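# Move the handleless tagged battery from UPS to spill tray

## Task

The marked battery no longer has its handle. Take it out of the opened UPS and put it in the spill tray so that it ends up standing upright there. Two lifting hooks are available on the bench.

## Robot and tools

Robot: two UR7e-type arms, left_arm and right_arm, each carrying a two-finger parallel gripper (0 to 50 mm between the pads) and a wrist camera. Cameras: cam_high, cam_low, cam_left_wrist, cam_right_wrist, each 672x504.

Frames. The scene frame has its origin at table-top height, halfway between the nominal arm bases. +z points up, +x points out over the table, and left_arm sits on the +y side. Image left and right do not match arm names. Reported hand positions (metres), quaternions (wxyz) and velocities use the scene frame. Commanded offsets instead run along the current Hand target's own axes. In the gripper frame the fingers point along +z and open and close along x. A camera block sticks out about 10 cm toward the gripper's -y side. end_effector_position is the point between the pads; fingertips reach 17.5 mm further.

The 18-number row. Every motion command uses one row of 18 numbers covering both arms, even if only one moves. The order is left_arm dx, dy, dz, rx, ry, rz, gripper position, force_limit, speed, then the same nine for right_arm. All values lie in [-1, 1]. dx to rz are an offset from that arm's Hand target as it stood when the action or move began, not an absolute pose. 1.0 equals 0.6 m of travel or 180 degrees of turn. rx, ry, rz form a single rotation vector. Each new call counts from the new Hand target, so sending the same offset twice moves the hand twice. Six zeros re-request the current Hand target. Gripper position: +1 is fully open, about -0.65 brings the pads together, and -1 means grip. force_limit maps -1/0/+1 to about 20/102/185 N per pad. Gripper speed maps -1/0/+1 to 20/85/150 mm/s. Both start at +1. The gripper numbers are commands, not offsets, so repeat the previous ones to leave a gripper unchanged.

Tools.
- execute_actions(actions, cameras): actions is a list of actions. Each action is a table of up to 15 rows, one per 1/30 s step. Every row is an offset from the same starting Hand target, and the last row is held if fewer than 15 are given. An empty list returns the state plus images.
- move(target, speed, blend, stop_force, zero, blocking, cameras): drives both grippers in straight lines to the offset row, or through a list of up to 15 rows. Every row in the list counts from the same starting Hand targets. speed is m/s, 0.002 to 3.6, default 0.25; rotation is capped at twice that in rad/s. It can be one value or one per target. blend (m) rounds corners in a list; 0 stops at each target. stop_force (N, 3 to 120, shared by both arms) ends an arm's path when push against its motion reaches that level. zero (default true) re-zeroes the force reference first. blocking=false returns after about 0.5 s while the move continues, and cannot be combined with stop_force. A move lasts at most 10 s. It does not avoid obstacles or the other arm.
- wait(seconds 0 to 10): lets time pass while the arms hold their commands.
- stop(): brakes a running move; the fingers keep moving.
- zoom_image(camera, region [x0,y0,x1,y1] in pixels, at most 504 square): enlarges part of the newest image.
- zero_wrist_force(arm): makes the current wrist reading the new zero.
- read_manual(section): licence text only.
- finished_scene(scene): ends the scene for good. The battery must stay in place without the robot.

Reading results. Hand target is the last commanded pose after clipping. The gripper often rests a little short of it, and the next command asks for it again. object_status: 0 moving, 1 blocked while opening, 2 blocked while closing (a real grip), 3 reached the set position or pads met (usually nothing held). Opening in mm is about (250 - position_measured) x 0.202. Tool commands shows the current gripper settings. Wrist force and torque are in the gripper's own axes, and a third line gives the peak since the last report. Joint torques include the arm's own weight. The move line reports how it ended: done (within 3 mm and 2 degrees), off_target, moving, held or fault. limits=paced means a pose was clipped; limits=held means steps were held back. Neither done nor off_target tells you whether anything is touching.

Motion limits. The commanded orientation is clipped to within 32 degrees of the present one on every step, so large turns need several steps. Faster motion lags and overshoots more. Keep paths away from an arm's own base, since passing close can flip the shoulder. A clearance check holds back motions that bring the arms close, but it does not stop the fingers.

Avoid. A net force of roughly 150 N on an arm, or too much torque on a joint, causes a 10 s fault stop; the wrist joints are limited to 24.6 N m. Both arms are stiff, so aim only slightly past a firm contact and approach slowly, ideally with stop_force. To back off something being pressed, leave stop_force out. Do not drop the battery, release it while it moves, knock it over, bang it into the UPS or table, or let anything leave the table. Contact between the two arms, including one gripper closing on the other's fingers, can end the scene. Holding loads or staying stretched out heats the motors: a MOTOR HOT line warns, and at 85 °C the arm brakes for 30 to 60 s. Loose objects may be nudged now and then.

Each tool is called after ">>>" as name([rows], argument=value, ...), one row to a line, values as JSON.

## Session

>>> execute_actions(actions=[])

Scene clock: 0.00 s.
left_arm: end_effector_position=(+0.5996, +0.6259, +0.1797) position_measured=3 object_status=3 end_effector_quat_wxyz=(-0.131, -0.414, +0.897, -0.084) | right_arm: end_effector_position=(+0.6577, -0.4619, +0.2361) position_measured=3 object_status=3 end_effector_quat_wxyz=(+0.008, +0.246, +0.969, -0.029)
Joint positions: left_arm=[0.179 -1.034 1.295 -1.604 -1.788 -2.18] | right_arm=[3.16 -1.967 -1.386 -1.362 1.51 -1.018]
Joint velocities: within noise
Joint torques (N m): no reading
Wrist force (N): no reading
Wrist torque (N m): no reading
Wrist force, peak (N): no reading
Hand target: left_arm +0.5996, +0.6259, +0.1797; -0.131, -0.414, +0.897, -0.084 | right_arm +0.6577, -0.4619, +0.2361; +0.008, +0.246, +0.969, -0.029
Tool commands: left_gripper/position=+1.0 left_gripper/force_limit=+1.0 left_gripper/speed=+1.0 right_gripper/position=+1.0 right_gripper/force_limit=+1.0 right_gripper/speed=+1.0

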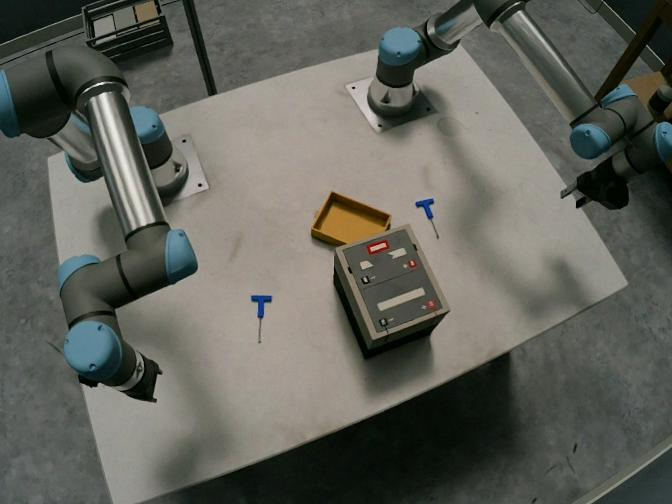

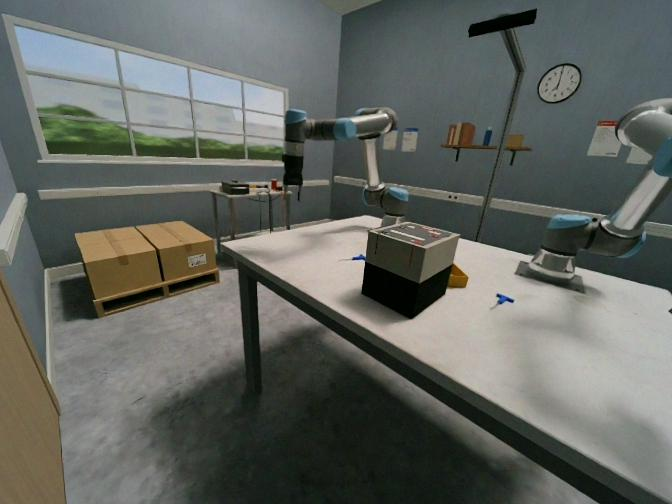

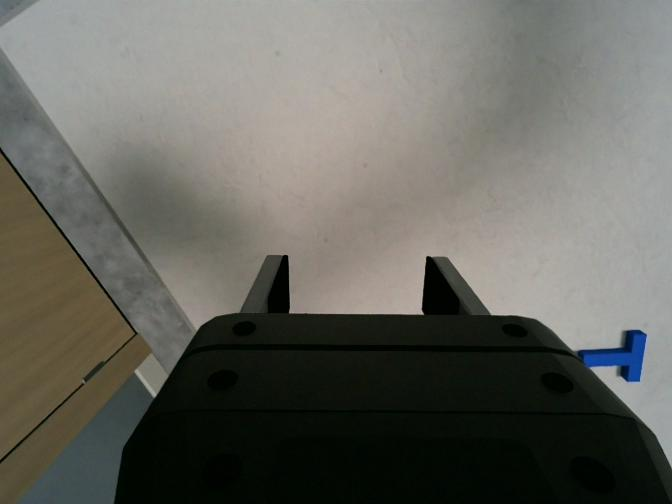

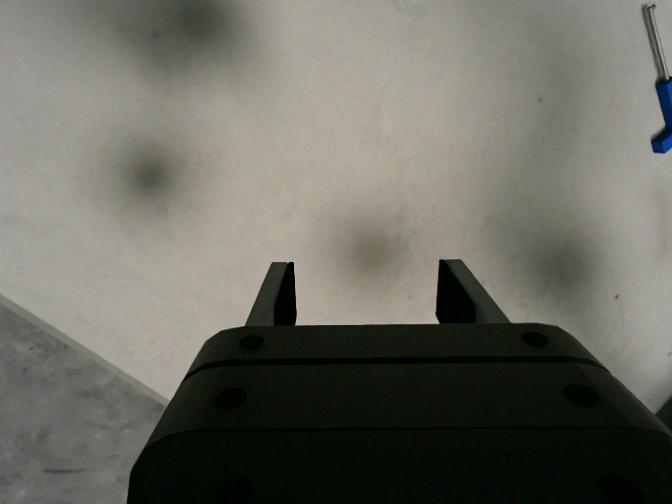

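>>> move(target=[0.538,-0.091,0.316,0.309,-0.1757,-0.1122,1,0,1,0.437,0.274,0.200,0.2127,-0.2517,-0.4695,1,0,1], speed=0.5, cameras=["all"])

Scene clock: 88.43 s.
left_arm: end_effector_position=(+0.4312, +0.3490, +0.1132) position_measured=3 object_status=3 end_effector_quat_wxyz=(+0.238, -0.565, +0.721, -0.324) | right_arm: end_effector_position=(+0.5073, -0.2023, +0.1008) position_measured=3 object_status=3 end_effector_quat_wxyz=(+0.246, -0.471, +0.753, -0.388)
Joint positions: left_arm=[-0.634 -1.395 2.793 -3.771 -1.344 -3.387] | right_arm=[4.101 -1.85 -2.459 -0.223 0.628 -1.786]
Joint torques (N m): left_arm=[7.32 -8.9 -19.41 -3.45 -0.11 1.97] | right_arm=[-1.12 27.49 14 4.91 -1.4 -0.84]
Wrist force (N): left_arm=[0.5 0.8 0.7] | right_arm=[-1.3 1.5 -0.4]
Wrist torque (N m): left_arm=[0.18 -0.02 0.09] | right_arm=[0.46 0.36 0.29]
Wrist force, peak (N): left_arm=[18.0 6.8 2.4] | right_arm=[-1.3 3.2 -1.0]
Hand target: left_arm +0.4312, +0.3491, +0.1132; +0.238, -0.565, +0.721, -0.324 (not the last commanded pose) | right_arm +0.5073, -0.2022, +0.1008; +0.246, -0.471, +0.753, -0.388 (not the last commanded pose)
Off the commanded pose: left_arm 0.048 m, 10 deg | right_arm 0.003 m, 1 deg.
move: held (left_arm; a check stopped the path); limits=held
pose unreachable (left arm): on one or more control steps of this call, first in action 0 (counted from 0), this arm could not follow its commanded pose, so it was not sent that pose on those steps. It may still have moved: this result reports where it is.
cause: moving toward the commanded pose would bring two parts of the arm too close to each other (joints 3 (elbow) and 4 (wrist 1) lie between them).

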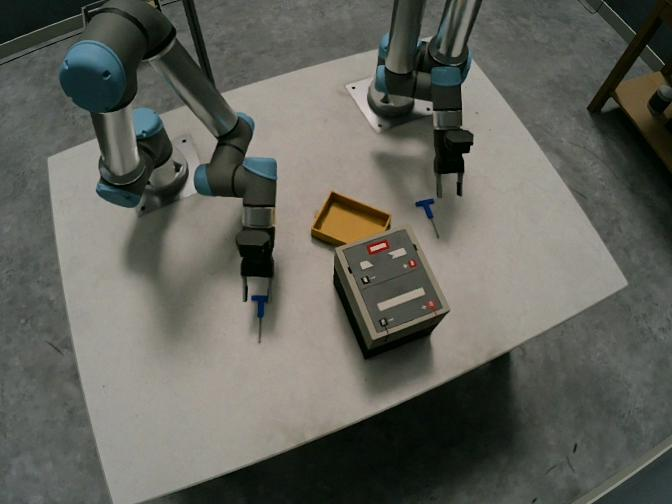

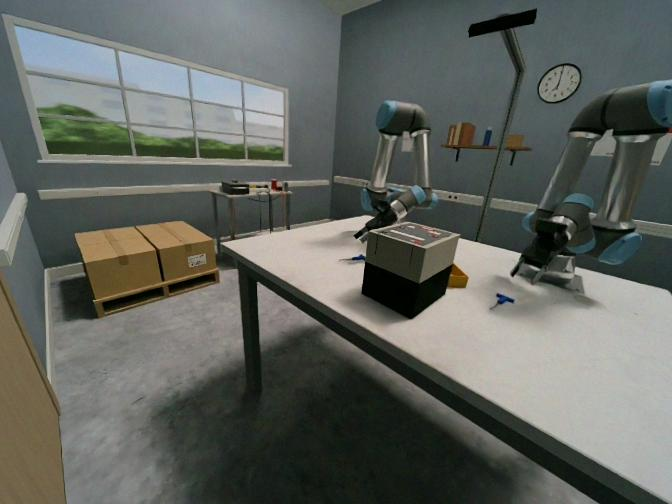

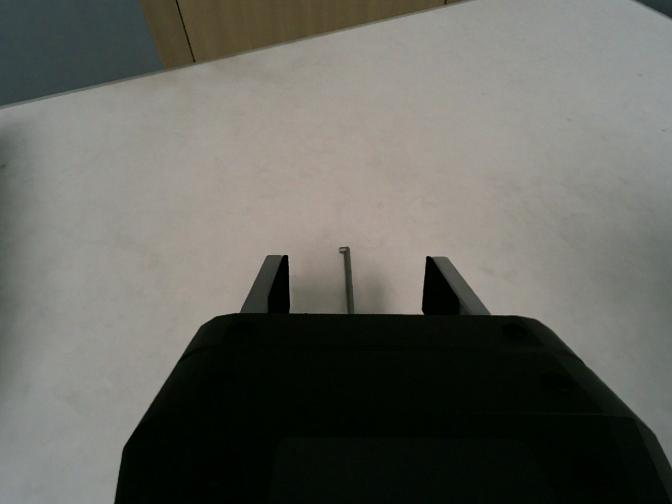

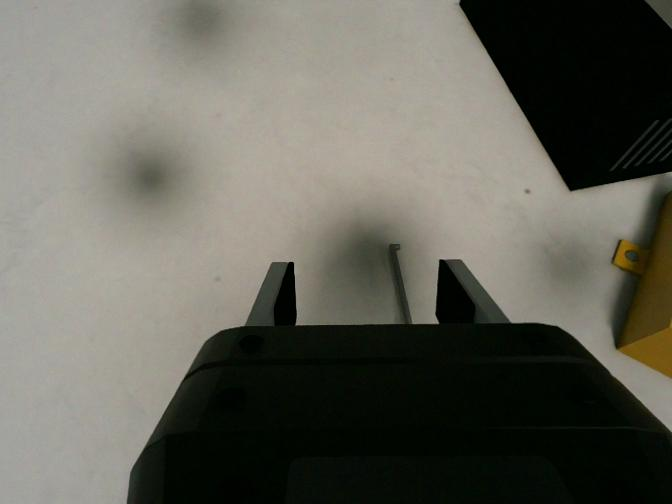

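>>> move(target=[0.0637,0.035,0.0213,-0.2626,-0.0228,-0.0332,1,0,1,0.0048,0.1033,0.0627,0,-0.0104,-0.0074,1,0,1], speed=0.15, cameras=["all"])

Scene clock: 179.10 s.
left_arm: end_effector_position=(+0.4170, +0.3127, +0.0900) position_measured=3 object_status=3 end_effector_quat_wxyz=(+0.000, -0.660, +0.752, +0.000) | right_arm: end_effector_position=(+0.5016, -0.2022, +0.0284) position_measured=3 object_status=3 end_effector_quat_wxyz=(+0.254, -0.486, +0.743, -0.383)
Joint positions: left_arm=[-0.585 -1.535 2.261 -2.296 -1.571 -3.544] | right_arm=[4.111 -2.123 -2.497 0.129 0.634 -1.836]
Joint torques (N m): left_arm=[-6.17 -30.66 -10.53 -2.03 0.57 2.56] | right_arm=[5.07 38.4 1.58 1.03 -0.68 0.87]
Wrist force (N): left_arm=[0.6 -0.3 -0.1] | right_arm=[-1.1 1.5 -0.4]
Wrist torque (N m): left_arm=[-0.02 -0.11 0.01] | right_arm=[0.47 0.33 0.38]
Wrist force, peak (N): left_arm=[0.5 1.6 0.5] | right_arm=[-1.1 2.0 -0.2]
Hand target: left_arm +0.4169, +0.3127, +0.0900; +0.000, -0.660, +0.752, +0.000 | right_arm +0.5016, -0.2022, +0.0285; +0.254, -0.486, +0.743, -0.383
Off the commanded pose: left_arm 0.000 m, 0 deg | right_arm 0.000 m, 0 deg.
move: done

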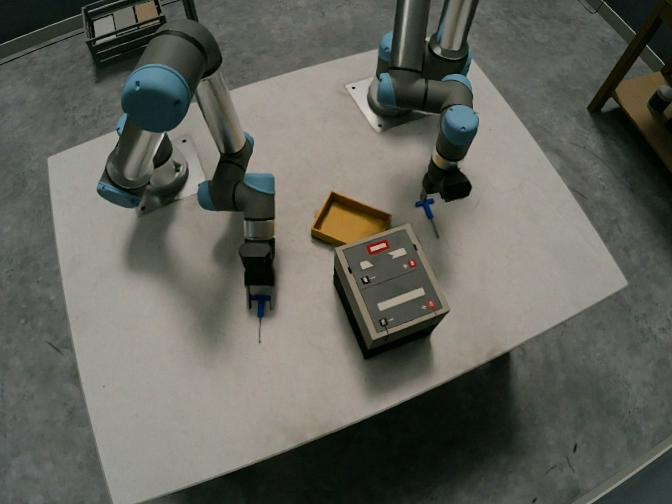

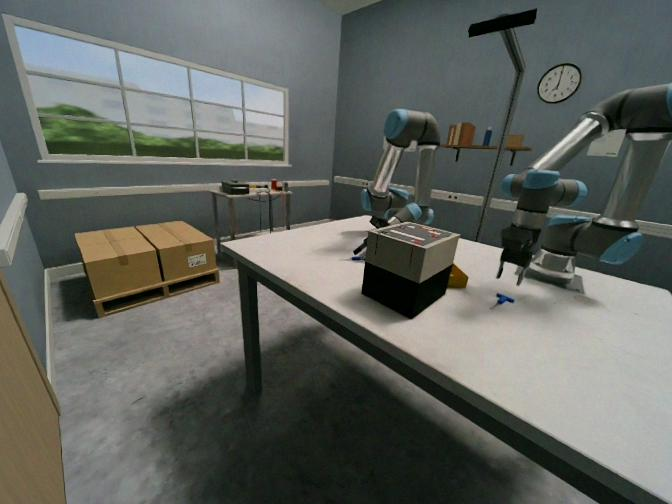

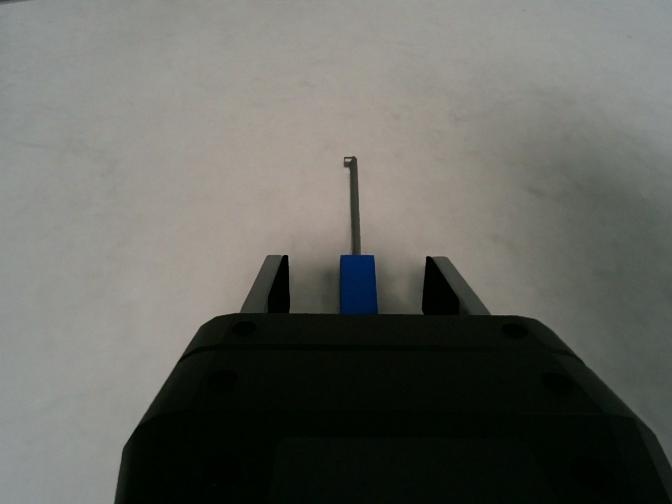

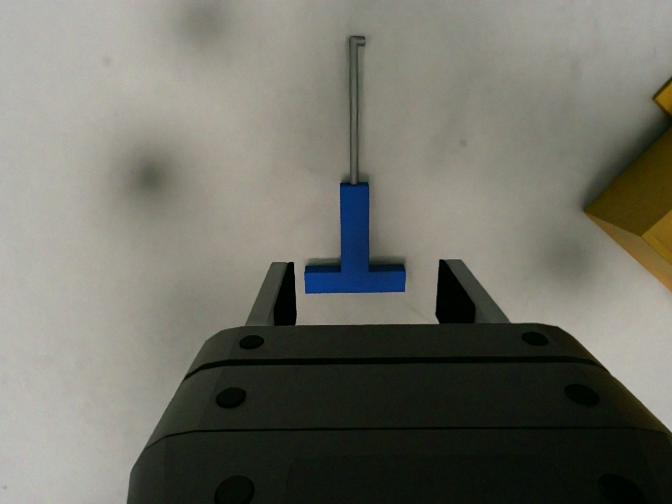

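>>> move(target=[0,0,0.108,0,0,0,1,0,-0.5,0,0,0,0,0,0,1,0,-0.5], speed=0.12)

>>> move(target=[0,0,0.0085,0,0,0,1,0,-0.5,0,0.0123,0.0086,0,0,0,1,0,-0.5], speed=0.01, stop_force=6)

>>> move(target=[0,0,0,0,0,0,-1,0,-0.5,0,0,0,0,0,0,-1,0,-0.5], speed=0.1)

Scene clock: 191.03 s.
left_arm: end_effector_position=(+0.4167, +0.3127, +0.0252) position_measured=3 object_status=3 end_effector_quat_wxyz=(+0.000, -0.660, +0.752, +0.001) | right_arm: end_effector_position=(+0.5016, -0.2022, +0.0285) position_measured=3 object_status=3 end_effector_quat_wxyz=(+0.254, -0.486, +0.743, -0.383)
Joint positions: left_arm=[-0.585 -1.384 2.33 -2.516 -1.571 -3.544] | right_arm=[4.111 -2.123 -2.497 0.129 0.634 -1.836]
Joint torques (N m): left_arm=[6.74 -17.62 -32.22 -4.94 -0.34 0.39] | right_arm=[-10.85 37.46 11.76 1.08 -3.79 1.35]
Wrist force (N): left_arm=[0.6 -0.2 0.0] | right_arm=[-1.3 1.4 -0.4]
Wrist torque (N m): left_arm=[0.01 -0.11 0.00] | right_arm=[0.46 0.37 0.37]
Wrist force, peak (N): left_arm=[0.5 -0.3 -2.4] | right_arm=[-1.4 1.7 -0.3]
Hand target: left_arm +0.4168, +0.3127, +0.0252; +0.000, -0.660, +0.752, +0.000 | right_arm +0.5016, -0.2022, +0.0285; +0.254, -0.486, +0.743, -0.383
Off the commanded pose: left_arm 0.000 m, 0 deg | right_arm 0.000 m, 0 deg.
move: done

Scene clock: 192.77 s.
left_arm: end_effector_position=(+0.4168, +0.3127, +0.0201) position_measured=3 object_status=3 end_effector_quat_wxyz=(+0.000, -0.660, +0.752, +0.000) | right_arm: end_effector_position=(+0.5016, -0.2022, +0.0200) position_measured=3 object_status=3 end_effector_quat_wxyz=(+0.254, -0.486, +0.743, -0.383)
Joint positions: left_arm=[-0.585 -1.37 2.334 -2.534 -1.571 -3.544] | right_arm=[4.111 -2.155 -2.495 0.158 0.634 -1.836]
Joint torques (N m): left_arm=[8.03 -37.23 -13.17 -0.96 -0.14 2.52] | right_arm=[-0.68 37.54 -1.62 1.72 0.75 1.28]
Wrist force (N): left_arm=[0.6 -0.3 0.0] | right_arm=[-1.2 -1.4 -1.2]
Wrist torque (N m): left_arm=[-0.01 -0.13 0.01] | right_arm=[0.47 0.38 0.28]
Wrist force, peak (N): left_arm=[0.8 -0.5 0.2] | right_arm=[2.0 -8.0 -12.5]
Hand target: left_arm +0.4168, +0.3127, +0.0201; +0.000, -0.660, +0.752, +0.000 | right_arm +0.5016, -0.2022, +0.0200; +0.254, -0.486, +0.743, -0.383 (not the last commanded pose)
Off the commanded pose: left_arm 0.000 m, 0 deg | right_arm 0.001 m, 0 deg.
move: contact (right_arm)

Scene clock: 193.70 s.
left_arm: end_effector_position=(+0.4168, +0.3127, +0.0201) position_measured=188 object_status=2 end_effector_quat_wxyz=(+0.000, -0.660, +0.752, +0.000) | right_arm: end_effector_position=(+0.5016, -0.2022, +0.0200) position_measured=189 object_status=2 end_effector_quat_wxyz=(+0.254, -0.486, +0.743, -0.383)
Joint positions: left_arm=[-0.585 -1.37 2.334 -2.534 -1.571 -3.544] | right_arm=[4.111 -2.155 -2.495 0.158 0.634 -1.836]
Joint torques (N m): left_arm=[5.8 -35.75 -24.64 -1.63 -0.06 2.34] | right_arm=[-10.72 37.17 0.47 2.88 0.3 0.69]
Wrist force (N): left_arm=[0.9 -0.3 0.1] | right_arm=[-0.9 -1.1 -1.9]
Wrist torque (N m): left_arm=[0.00 -0.17 0.01] | right_arm=[0.46 0.34 0.33]
Wrist force, peak (N): left_arm=[1.0 -0.4 -0.1] | right_arm=[-0.7 -1.4 -2.2]
Hand target: left_arm +0.4168, +0.3127, +0.0201; +0.000, -0.660, +0.752, +0.000 | right_arm +0.5016, -0.2022, +0.0200; +0.254, -0.486, +0.743, -0.383
Off the commanded pose: left_arm 0.000 m, 0 deg | right_arm 0.000 m, 0 deg.
move: done

>>> move([
  [0,0,-0.1,0,0,0,-1,0,-0.5,0,-0.1365,-0.0957,0,0,0,-1,0,-0.5],
  [-0.043,-0.09,-0.1,0,0,0.5,-1,0,-0.5,0,-0.341,-0.239,-0.25,0,0,-1,0,-0.5],
  [-0.086,-0.179,-0.1,0,0,0.995,-1,0,-0.5,0,-0.341,-0.239,-0.5,0,0,-1,0,-0.5],
  [-0.086,-0.179,-0.01,0,0,0.995,-1,0,-0.5,0,-0.341,-0.239,-0.5,0,0,-1,0,-0.5],
], speed=0.4, blend=0.01, cameras=["all"])

Scene clock: 211.73 s.
left_arm: end_effector_position=(+0.5301, +0.3499, +0.0261) position_measured=188 object_status=2 end_effector_quat_wxyz=(+0.000, +0.746, +0.665, +0.000) end_effector_velocity=(+0.001, +0.000, +0.001) end_effector_angular_velocity=(-0.001, -0.006, +0.000) | right_arm: end_effector_position=(+0.5022, -0.2039, +0.2699) position_measured=189 object_status=2 end_effector_quat_wxyz=(-0.164, -0.523, +0.796, +0.255)
Joint positions: left_arm=[-0.407 -1.188 2.034 -2.417 -1.571 -0.241] | right_arm=[3.446 -1.931 -1.354 -1.903 1.979 -2.493]
Joint velocities: left_arm=[0 -0.001 0 -0.005 0.001 0] | right_arm=[within noise]
Joint torques (N m): left_arm=[6.86 -25.68 -15.93 -5.59 1.21 2.9] | right_arm=[12.41 48.7 24.58 -0.29 0.03 -0.2]
Wrist force (N): left_arm=[0.7 -0.2 0.5] | right_arm=[0.1 -2.1 0.1]
Wrist torque (N m): left_arm=[0.00 -0.13 -0.02] | right_arm=[-0.49 0.07 -0.31]
Wrist force, peak (N): left_arm=[0.6 -1.4 5.3] | right_arm=[-1.3 6.1 2.2]
Hand target: left_arm +0.5300, +0.3499, +0.0260; +0.000, +0.746, +0.665, +0.000 | right_arm +0.5021, -0.2039, +0.2699; -0.164, -0.523, +0.796, +0.255
Off the commanded pose: left_arm 0.000 m, 0 deg | right_arm 0.000 m, 0 deg.
move: done

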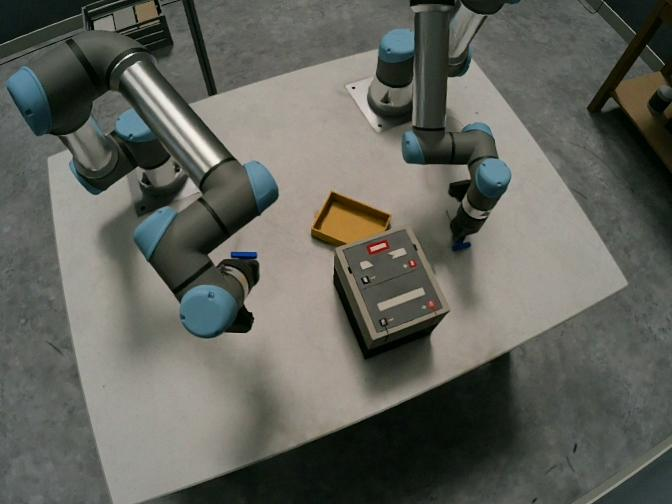

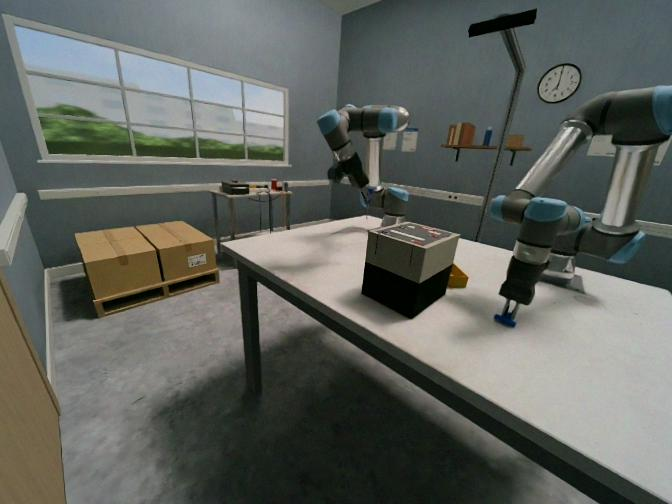

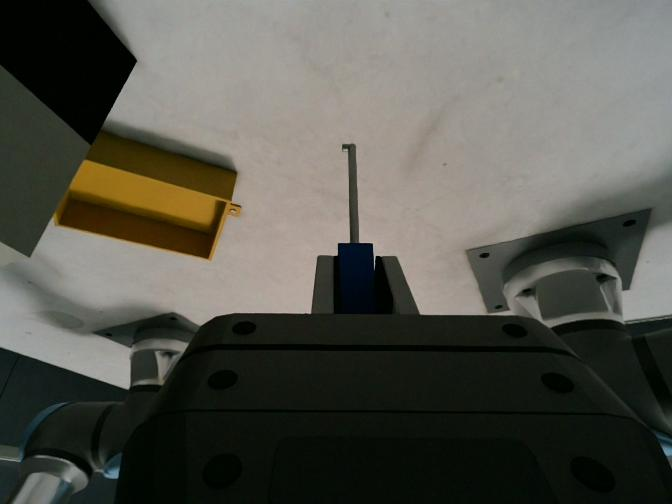

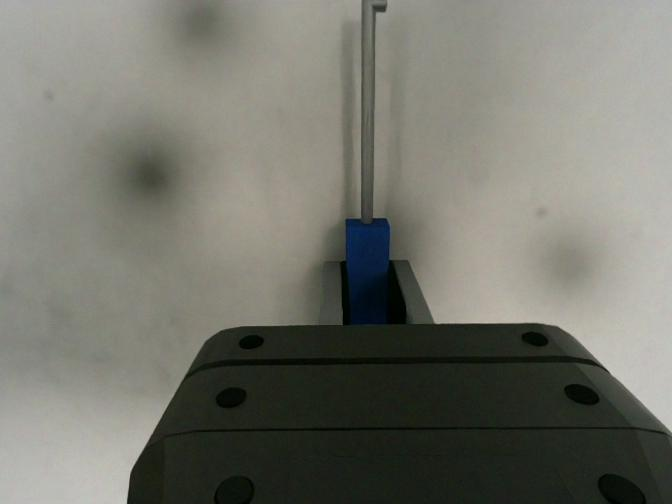

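>>> move(target=[0,0,0.009,0,0,0,-1,0,-0.5,0,0,0,0,0,0,-1,0,-0.5], speed=0.01, stop_force=4)

>>> move([
  [0,0,0,0,0,0,1,0,-0.5,0,0,0,0,0,0,-1,0,-0.5],
  [0,0,-0.08,0,0,0,1,0,-0.5,0,0,0,0,0,0,-1,0,-0.5],
  [0,0.0067,-0.08,0.3056,0,0,1,0,-0.5,0,0,0,0,0,0,-1,0,-0.5],
  [0,0.0067,-0.014,0.3056,0,0,1,0,-0.5,0,0,0,0,0,0,-1,0,-0.5],
], speed=0.3, cameras=["cam_right_wrist"])

Scene clock: 231.47 s.
left_arm: end_effector_position=(+0.5300, +0.3499, +0.0205) position_measured=188 object_status=2 end_effector_quat_wxyz=(+0.000, +0.746, +0.665, +0.000) | right_arm: end_effector_position=(+0.5021, -0.2039, +0.2699) position_measured=189 object_status=2 end_effector_quat_wxyz=(-0.164, -0.523, +0.796, +0.255)
Joint positions: left_arm=[-0.407 -1.177 2.038 -2.431 -1.571 -0.241] | right_arm=[3.446 -1.931 -1.354 -1.903 1.979 -2.493]
Joint torques (N m): left_arm=[7.12 -47.69 -23.15 -0.89 1.14 2.18] | right_arm=[11.98 48.58 30.09 -0.75 2.7 -1.13]
Wrist force (N): left_arm=[0.6 -0.2 0.8] | right_arm=[0.1 -2.1 0.2]
Wrist torque (N m): left_arm=[-0.01 -0.12 -0.03] | right_arm=[-0.48 0.06 -0.32]
Wrist force, peak (N): left_arm=[0.2 -1.7 -0.7] | right_arm=[-0.1 -2.4 0.2]
Hand target: left_arm +0.5300, +0.3499, +0.0206; +0.000, +0.746, +0.665, +0.000 | right_arm +0.5021, -0.2039, +0.2699; -0.164, -0.523, +0.796, +0.255
Off the commanded pose: left_arm 0.000 m, 0 deg | right_arm 0.000 m, 0 deg.
move: done

Scene clock: 235.47 s.
left_arm: end_effector_position=(+0.5340, +0.3495, +0.0291) position_measured=3 object_status=3 end_effector_quat_wxyz=(-0.345, +0.662, +0.590, -0.308) | right_arm: end_effector_position=(+0.5021, -0.2039, +0.2699) position_measured=189 object_status=2 end_effector_quat_wxyz=(-0.164, -0.523, +0.796, +0.255)
Joint positions: left_arm=[-0.337 -0.657 1.151 -1.11 -1.71 -0.098] | right_arm=[3.446 -1.931 -1.354 -1.903 1.979 -2.493]
Joint torques (N m): left_arm=[-6.87 -50.47 -28.22 -1.86 0.97 -2.8] | right_arm=[11.77 48.24 30.7 -0.7 2.59 -1.07]
Wrist force (N): left_arm=[0.5 1.0 0.9] | right_arm=[0.2 -2.2 0.3]
Wrist torque (N m): left_arm=[0.18 0.03 0.17] | right_arm=[-0.50 0.06 -0.31]
Wrist force, peak (N): left_arm=[0.7 5.1 3.3] | right_arm=[0.2 -2.2 0.2]
Hand target: left_arm +0.5340, +0.3495, +0.0290; -0.345, +0.662, +0.590, -0.308 | right_arm +0.5021, -0.2039, +0.2699; -0.164, -0.523, +0.796, +0.255
Off the commanded pose: left_arm 0.000 m, 0 deg | right_arm 0.000 m, 0 deg.
move: done
Images, in order (width x height): cam_right_wrist 672x504.

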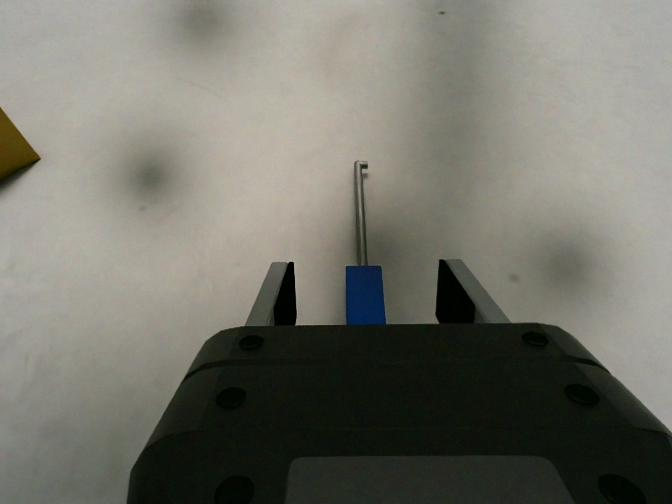

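>>> move(target=[0,0.0191,0.0134,0,0,0,1,0,-0.5,0,0,0,0,0,0,-1,0,-0.5], speed=0.01, stop_force=6)

>>> move([
  [0,0,0,0,0,0,-1,0,-0.5,0,0,0,0,0,0,-1,0,-0.5],
  [0,-0.1365,-0.0957,0,0,0,-1,0,-0.5,0,0.0574,-0.0819,0,0,0,-1,0,-0.5],
  [0,-0.4231,-0.2967,-0.5,0,0,-1,0,-0.5,-0.2445,0.0415,-0.0932,0,-0.221,0.3153,-1,0,-0.5],
], speed=0.35, cameras=["all"])

Scene clock: 253.20 s.
left_arm: end_effector_position=(+0.5340, +0.3495, +0.0201) position_measured=3 object_status=3 end_effector_quat_wxyz=(-0.345, +0.662, +0.590, -0.308) | right_arm: end_effector_position=(+0.5021, -0.2039, +0.2699) position_measured=189 object_status=2 end_effector_quat_wxyz=(-0.164, -0.523, +0.796, +0.255)
Joint positions: left_arm=[-0.337 -0.646 1.155 -1.125 -1.71 -0.098] | right_arm=[3.446 -1.931 -1.354 -1.903 1.979 -2.493]
Joint torques (N m): left_arm=[-5.31 -66.29 -29.26 2.07 -0.81 -1.27] | right_arm=[12.28 48 30.86 -0.55 2.69 -0.95]
Wrist force (N): left_arm=[0.4 -3.7 -4.0] | right_arm=[0.3 -2.1 0.2]
Wrist torque (N m): left_arm=[-0.03 0.09 0.13] | right_arm=[-0.49 0.04 -0.32]
Wrist force, peak (N): left_arm=[0.6 -13.6 -11.6] | right_arm=[0.1 -2.3 -0.1]
Hand target: left_arm +0.5340, +0.3495, +0.0201; -0.345, +0.662, +0.590, -0.308 (not the last commanded pose) | right_arm +0.5021, -0.2039, +0.2699; -0.164, -0.523, +0.796, +0.255
Off the commanded pose: left_arm 0.005 m, 0 deg | right_arm 0.000 m, 0 deg.
move: contact (left_arm)

Scene clock: 257.67 s.
left_arm: end_effector_position=(+0.5345, +0.3493, +0.3301) position_measured=189 object_status=2 end_effector_quat_wxyz=(+0.224, +0.712, +0.635, +0.200) | right_arm: end_effector_position=(+0.5713, -0.0744, +0.3308) position_measured=189 object_status=2 end_effector_quat_wxyz=(+0.006, +0.023, +0.952, +0.304)
Joint positions: left_arm=[-0.499 -1.787 2.078 -2.445 -1.383 -0.276] | right_arm=[3.557 -1.767 -1.611 -1.008 2.105 -0.98]
Joint torques (N m): left_arm=[7.22 -19.48 -34.49 -6.53 1.19 2.43] | right_arm=[-12.13 22.21 32.84 5.09 2.53 2]
Wrist force (N): left_arm=[1.2 -1.9 -0.4] | right_arm=[0.0 -2.2 0.2]
Wrist torque (N m): left_arm=[-0.25 -0.14 -0.28] | right_arm=[-0.50 0.09 -0.25]
Wrist force, peak (N): left_arm=[0.6 4.8 2.8] | right_arm=[0.2 -3.4 1.7]
Hand target: left_arm +0.5346, +0.3494, +0.3302; +0.224, +0.712, +0.635, +0.200 | right_arm +0.5714, -0.0744, +0.3307; +0.006, +0.023, +0.952, +0.304
Off the commanded pose: left_arm 0.000 m, 0 deg | right_arm 0.000 m, 0 deg.
move: done

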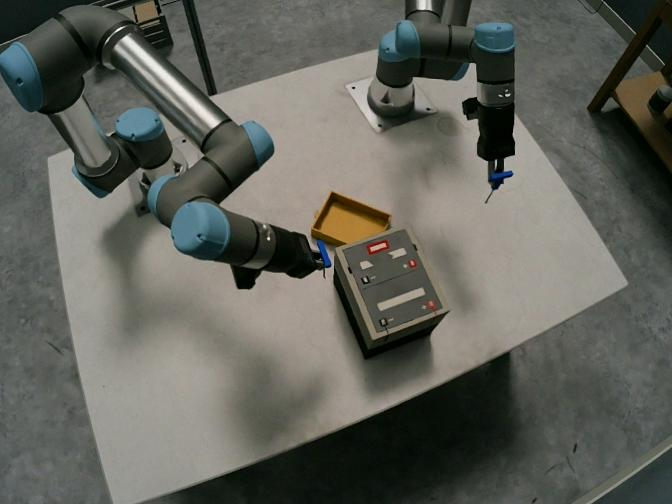

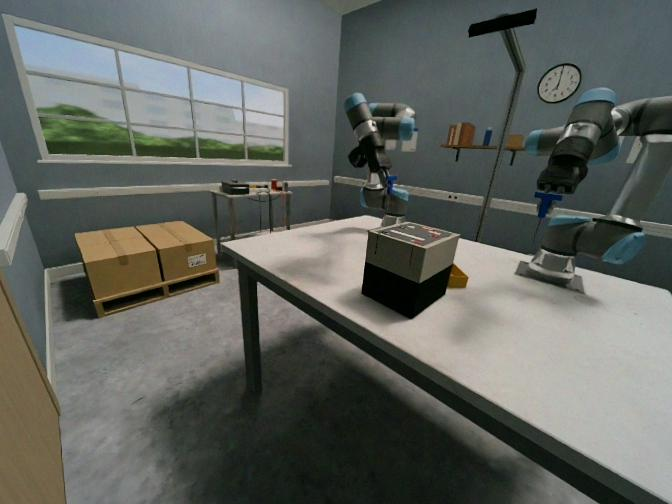

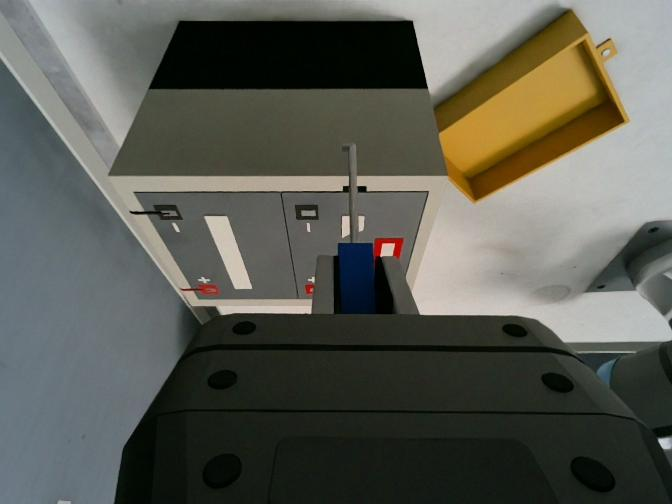

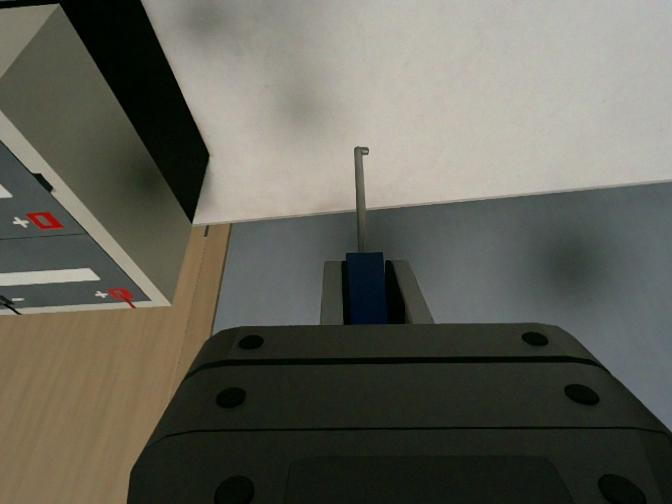

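>>> move(target=[-0.2385,0.0833,0.0583,0,-0.275,0.3923,-1,0,-0.5,0.0083,0.0617,0.0717,0,0,0,-1,0,-0.5], speed=0.25, cameras=["cam_high","cam_left_wrist","cam_right_wrist"])

>>> zoom_image(camera="cam_left_wrist", region=[290, 100, 430, 240])

Scene clock: 280.37 s.
left_arm: end_effector_position=(+0.5789, +0.2002, +0.3301) position_measured=189 object_status=2 end_effector_quat_wxyz=(+0.301, +0.953, -0.023, -0.008) | right_arm: end_effector_position=(+0.5690, -0.0190, +0.3171) position_measured=189 object_status=2 end_effector_quat_wxyz=(+0.006, +0.023, +0.952, +0.304)
Joint positions: left_arm=[-0.375 -1.35 1.544 -1.951 -2.157 1.24] | right_arm=[3.645 -1.81 -1.605 -0.923 2.075 -0.885]
Joint torques (N m): left_arm=[8.31 -42.19 -18.79 -2.9 -0.48 2.3] | right_arm=[-11.53 41.63 28.25 1.56 1.49 -1.67]
Wrist force (N): left_arm=[1.2 -1.5 -0.2] | right_arm=[0.1 -2.1 0.2]
Wrist torque (N m): left_arm=[-0.16 -0.11 -0.21] | right_arm=[-0.48 0.07 -0.31]
Wrist force, peak (N): left_arm=[1.1 -2.2 -1.4] | right_arm=[-0.1 -2.6 -0.5]
Hand target: left_arm +0.5788, +0.2003, +0.3301; +0.301, +0.953, -0.023, -0.008 | right_arm +0.5690, -0.0192, +0.3171; +0.006, +0.023, +0.952, +0.304
Off the commanded pose: left_arm 0.000 m, 0 deg | right_arm 0.000 m, 0 deg.
move: done
Images, in order (width x height): cam_high 672x504, cam_left_wrist 672x504, cam_right_wrist 672x504.

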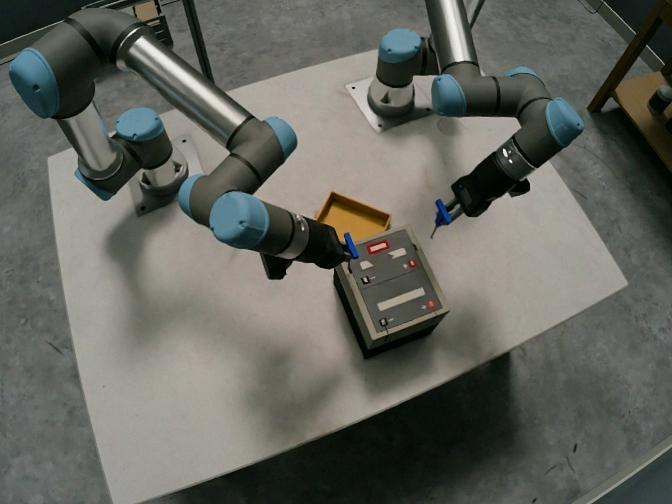

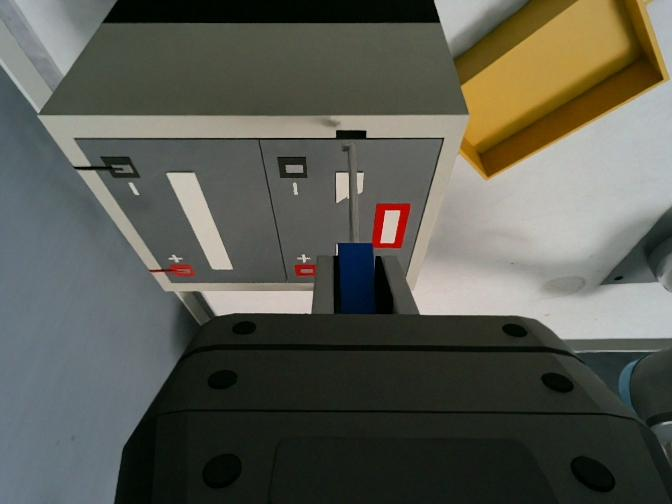

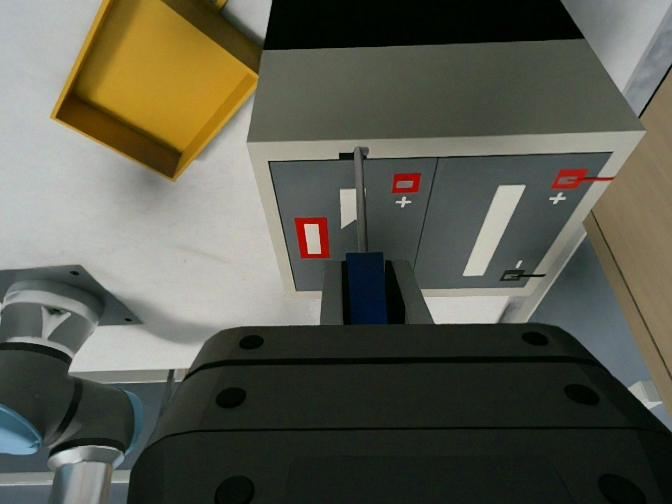

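Scaled by 3.600 from the camera's 672x504 image, which has a finer 960x720 frame.

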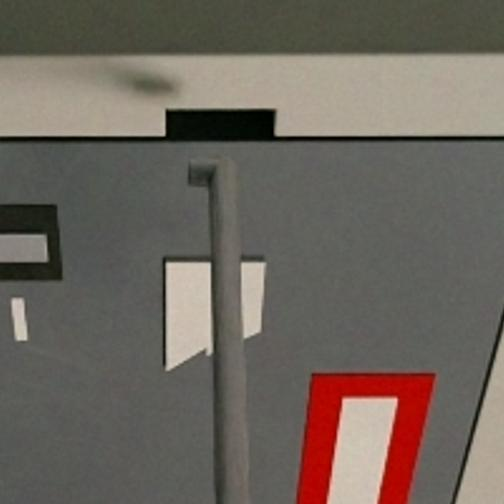

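>>> move(target=[-0.005,0.021,0.0513,0,0,0,-1,0,-0.5,0.0017,-0.0059,0.0142,0,0,0,-1,0,-0.5], speed=0.15, cameras=["cam_left_wrist","cam_right_wrist"])

>>> zoom_image(camera="cam_left_wrist", region=[300, 100, 400, 200])

>>> zoom_image(camera="cam_right_wrist", region=[300, 100, 400, 200])

Scene clock: 310.10 s.
left_arm: end_effector_position=(+0.5744, +0.1725, +0.3119) position_measured=189 object_status=2 end_effector_quat_wxyz=(+0.301, +0.953, -0.023, -0.008) | right_arm: end_effector_position=(+0.5681, -0.0170, +0.3080) position_measured=189 object_status=2 end_effector_quat_wxyz=(+0.006, +0.023, +0.952, +0.304)
Joint positions: left_arm=[-0.423 -1.34 1.587 -2.034 -2.147 1.184] | right_arm=[3.649 -1.816 -1.623 -0.898 2.074 -0.88]
Joint torques (N m): left_arm=[8.41 -48.06 -38.58 -1.22 -2.26 2.69] | right_arm=[5.49 35.05 33.6 1.26 -0.51 0.46]
Wrist force (N): left_arm=[1.0 -1.6 -0.7] | right_arm=[0.1 -1.9 0.1]
Wrist torque (N m): left_arm=[-0.19 -0.10 -0.26] | right_arm=[-0.45 0.07 -0.31]
Wrist force, peak (N): left_arm=[1.1 -2.7 -1.5] | right_arm=[-0.1 -2.5 -0.4]
Hand target: left_arm +0.5744, +0.1725, +0.3121; +0.301, +0.953, -0.023, -0.008 | right_arm +0.5681, -0.0171, +0.3081; +0.006, +0.023, +0.952, +0.304
Off the commanded pose: left_arm 0.000 m, 0 deg | right_arm 0.000 m, 0 deg.
move: done
Images, in order (width x height): cam_left_wrist 672x504, cam_right_wrist 672x504.

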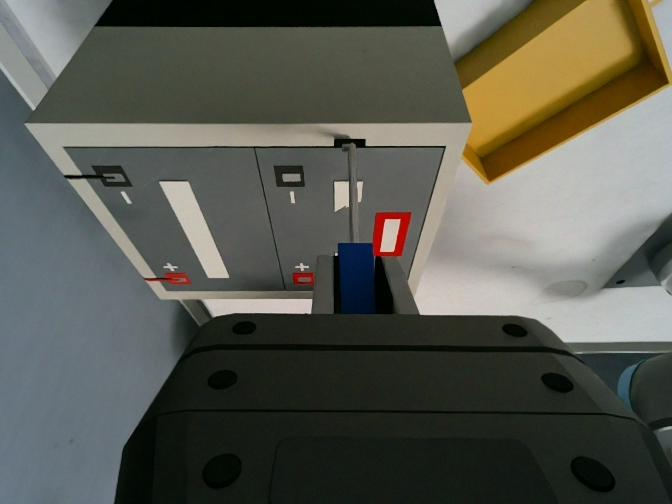

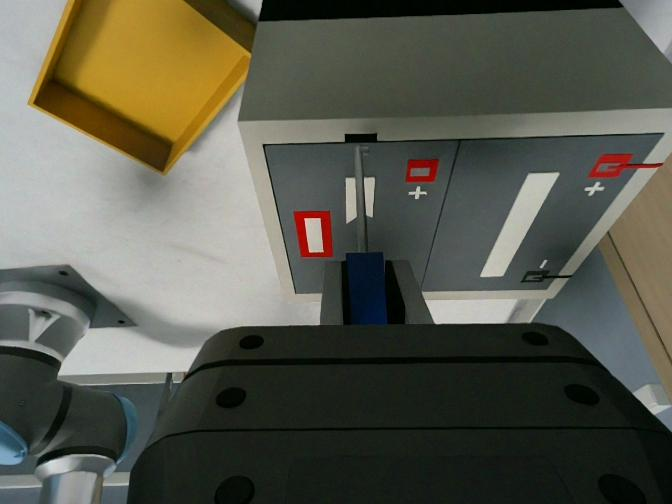

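Scaled by 5.040 from the camera's 672x504 image, which has a finer 960x720 frame.

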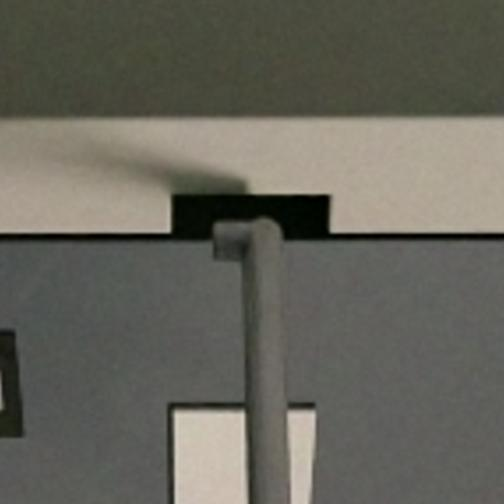

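Scaled by 5.040 from the camera's 672x504 image, which has a finer 960x720 frame.

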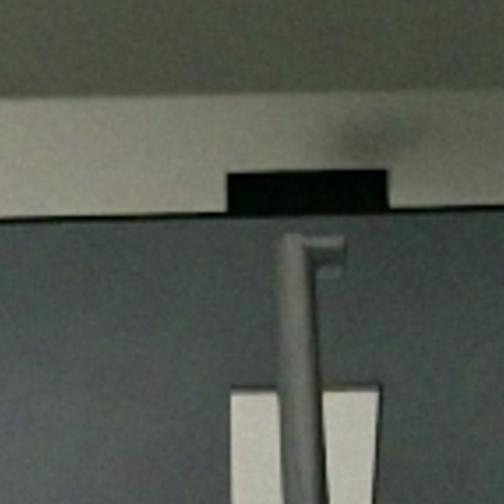

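>>> move(target=[0,-0.0053,0.0075,0,0,0,-1,0,-0.5,0,-0.0014,0.0020,0,0,0,-1,0,-0.5], speed=0.05, cameras=["cam_left_wrist","cam_right_wrist"])

>>> zoom_image(camera="cam_left_wrist", region=[320, 115, 380, 175])

>>> zoom_image(camera="cam_right_wrist", region=[330, 115, 390, 175])

Scene clock: 328.73 s.
left_arm: end_effector_position=(+0.5744, +0.1725, +0.3065) position_measured=189 object_status=2 end_effector_quat_wxyz=(+0.301, +0.953, -0.023, -0.008) | right_arm: end_effector_position=(+0.5681, -0.0171, +0.3067) position_measured=189 object_status=2 end_effector_quat_wxyz=(+0.006, +0.023, +0.952, +0.304)
Joint positions: left_arm=[-0.423 -1.337 1.597 -2.048 -2.147 1.184] | right_arm=[3.649 -1.816 -1.625 -0.895 2.074 -0.88]
Joint torques (N m): left_arm=[7.94 -34.57 -27.76 -2.83 -2 2.64] | right_arm=[-8.38 23.92 22.16 5.48 2.53 -0.6]
Wrist force (N): left_arm=[1.0 -1.4 -0.6] | right_arm=[0.2 -2.1 0.2]
Wrist torque (N m): left_arm=[-0.15 -0.09 -0.26] | right_arm=[-0.48 0.05 -0.31]
Wrist force, peak (N): left_arm=[1.3 -1.8 -0.6] | right_arm=[0.3 -2.3 0.3]
Hand target: left_arm +0.5744, +0.1725, +0.3066; +0.301, +0.953, -0.023, -0.008 | right_arm +0.5681, -0.0170, +0.3067; +0.006, +0.023, +0.952, +0.304
Off the commanded pose: left_arm 0.000 m, 0 deg | right_arm 0.000 m, 0 deg.
move: done
Images, in order (width x height): cam_left_wrist 672x504, cam_right_wrist 672x504.

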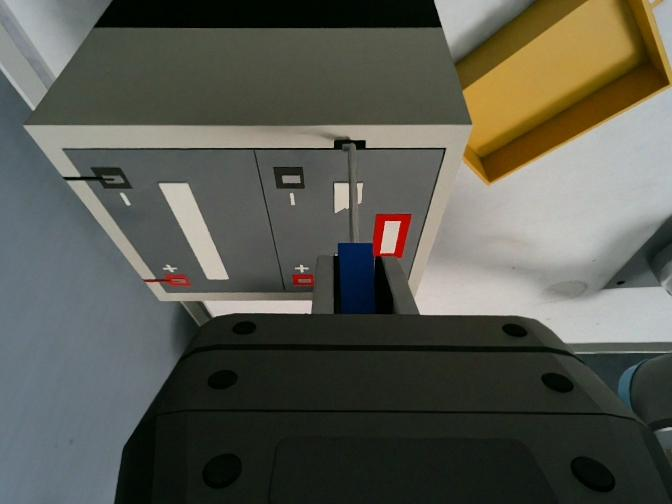

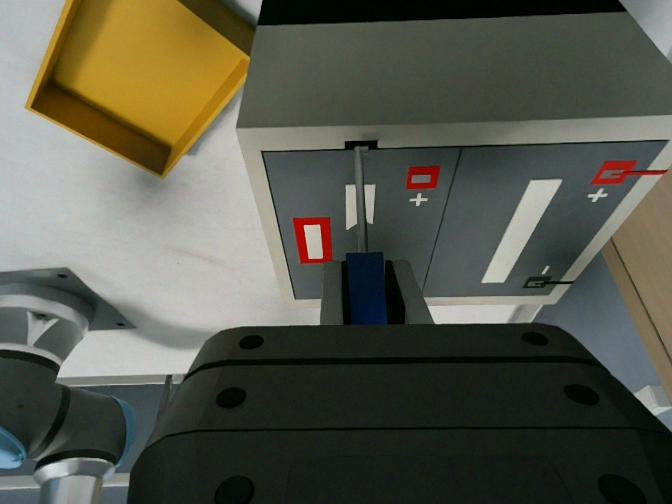

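Scaled by 8.400 from the camera's 672x504 image, which has a finer 960x720 frame.

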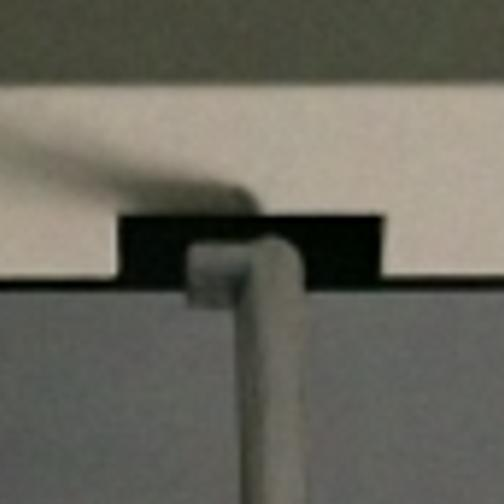

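Scaled by 8.400 from the camera's 672x504 image, which has a finer 960x720 frame.

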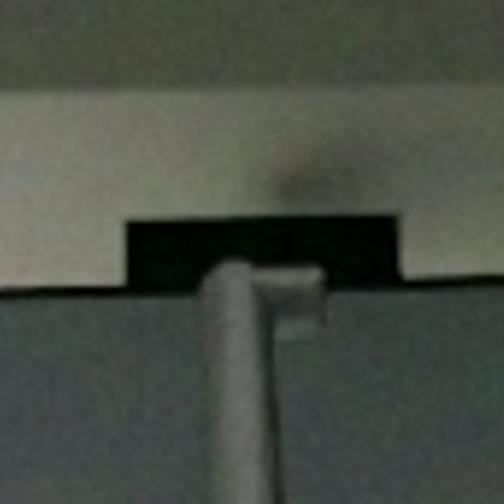

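>>> move(target=[0,-0.0029,0.0041,0,0,0,-1,0,-0.5,0,-0.0010,0.0014,0,0,0,-1,0,-0.5], speed=0.008, stop_force=4, cameras=["cam_left_wrist","cam_right_wrist"])

>>> zoom_image(camera="cam_left_wrist", region=[320, 115, 380, 175])

>>> zoom_image(camera="cam_right_wrist", region=[330, 115, 390, 175])

Scene clock: 343.73 s.
left_arm: end_effector_position=(+0.5744, +0.1725, +0.3035) position_measured=189 object_status=2 end_effector_quat_wxyz=(+0.301, +0.953, -0.023, -0.008) | right_arm: end_effector_position=(+0.5681, -0.0170, +0.3056) position_measured=189 object_status=2 end_effector_quat_wxyz=(+0.006, +0.023, +0.952, +0.304)
Joint positions: left_arm=[-0.423 -1.335 1.603 -2.055 -2.147 1.184] | right_arm=[3.649 -1.817 -1.627 -0.892 2.074 -0.88]
Joint torques (N m): left_arm=[8.05 -35.43 -32.37 -1.5 -2.1 0.24] | right_arm=[11.09 27.05 25.24 4.13 0.47 1.48]
Wrist force (N): left_arm=[1.0 -1.3 -0.8] | right_arm=[0.2 -2.1 0.1]
Wrist torque (N m): left_arm=[-0.15 -0.09 -0.26] | right_arm=[-0.49 0.07 -0.31]
Wrist force, peak (N): left_arm=[1.2 -1.8 -0.5] | right_arm=[0.5 -2.3 0.1]
Hand target: left_arm +0.5744, +0.1725, +0.3036; +0.301, +0.953, -0.023, -0.008 | right_arm +0.5681, -0.0170, +0.3056; +0.006, +0.023, +0.952, +0.304
Off the commanded pose: left_arm 0.000 m, 0 deg | right_arm 0.000 m, 0 deg.
move: done
Images, in order (width x height): cam_left_wrist 672x504, cam_right_wrist 672x504.

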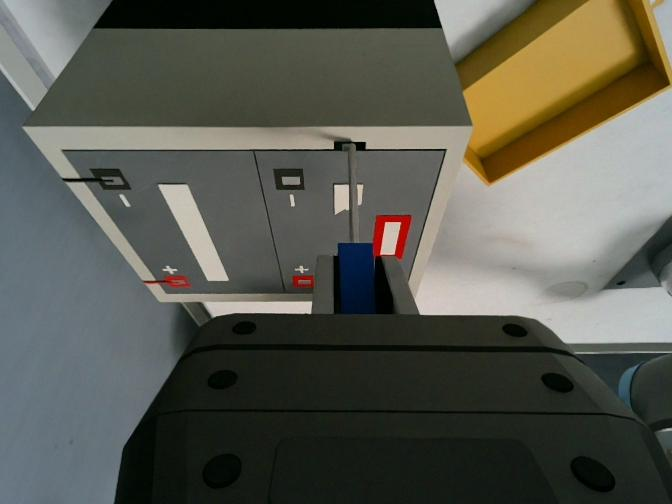

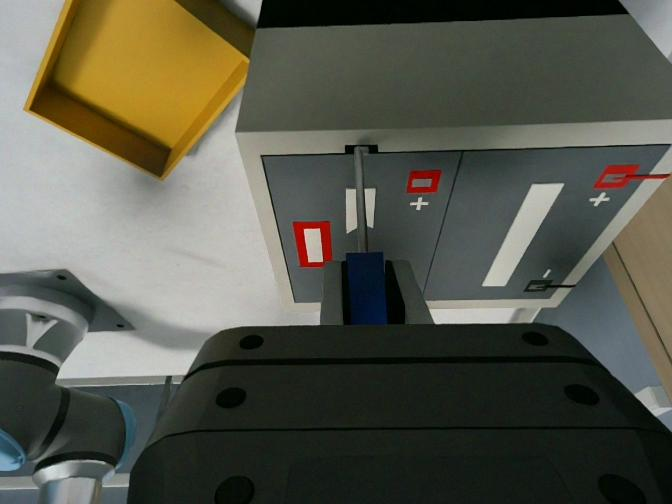

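Scaled by 8.400 from the camera's 672x504 image, which has a finer 960x720 frame.

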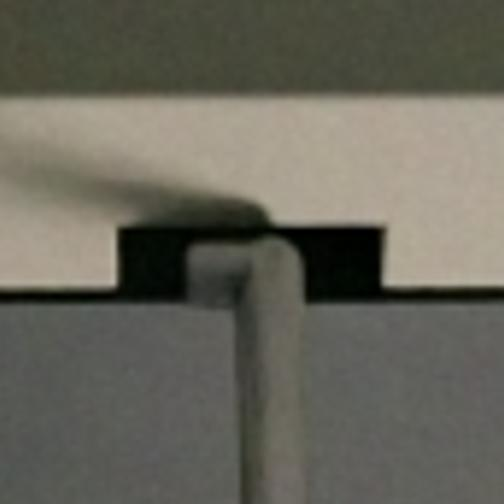

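Scaled by 8.400 from the camera's 672x504 image, which has a finer 960x720 frame.

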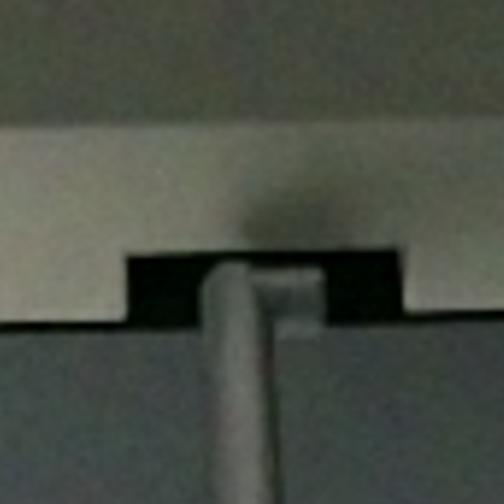

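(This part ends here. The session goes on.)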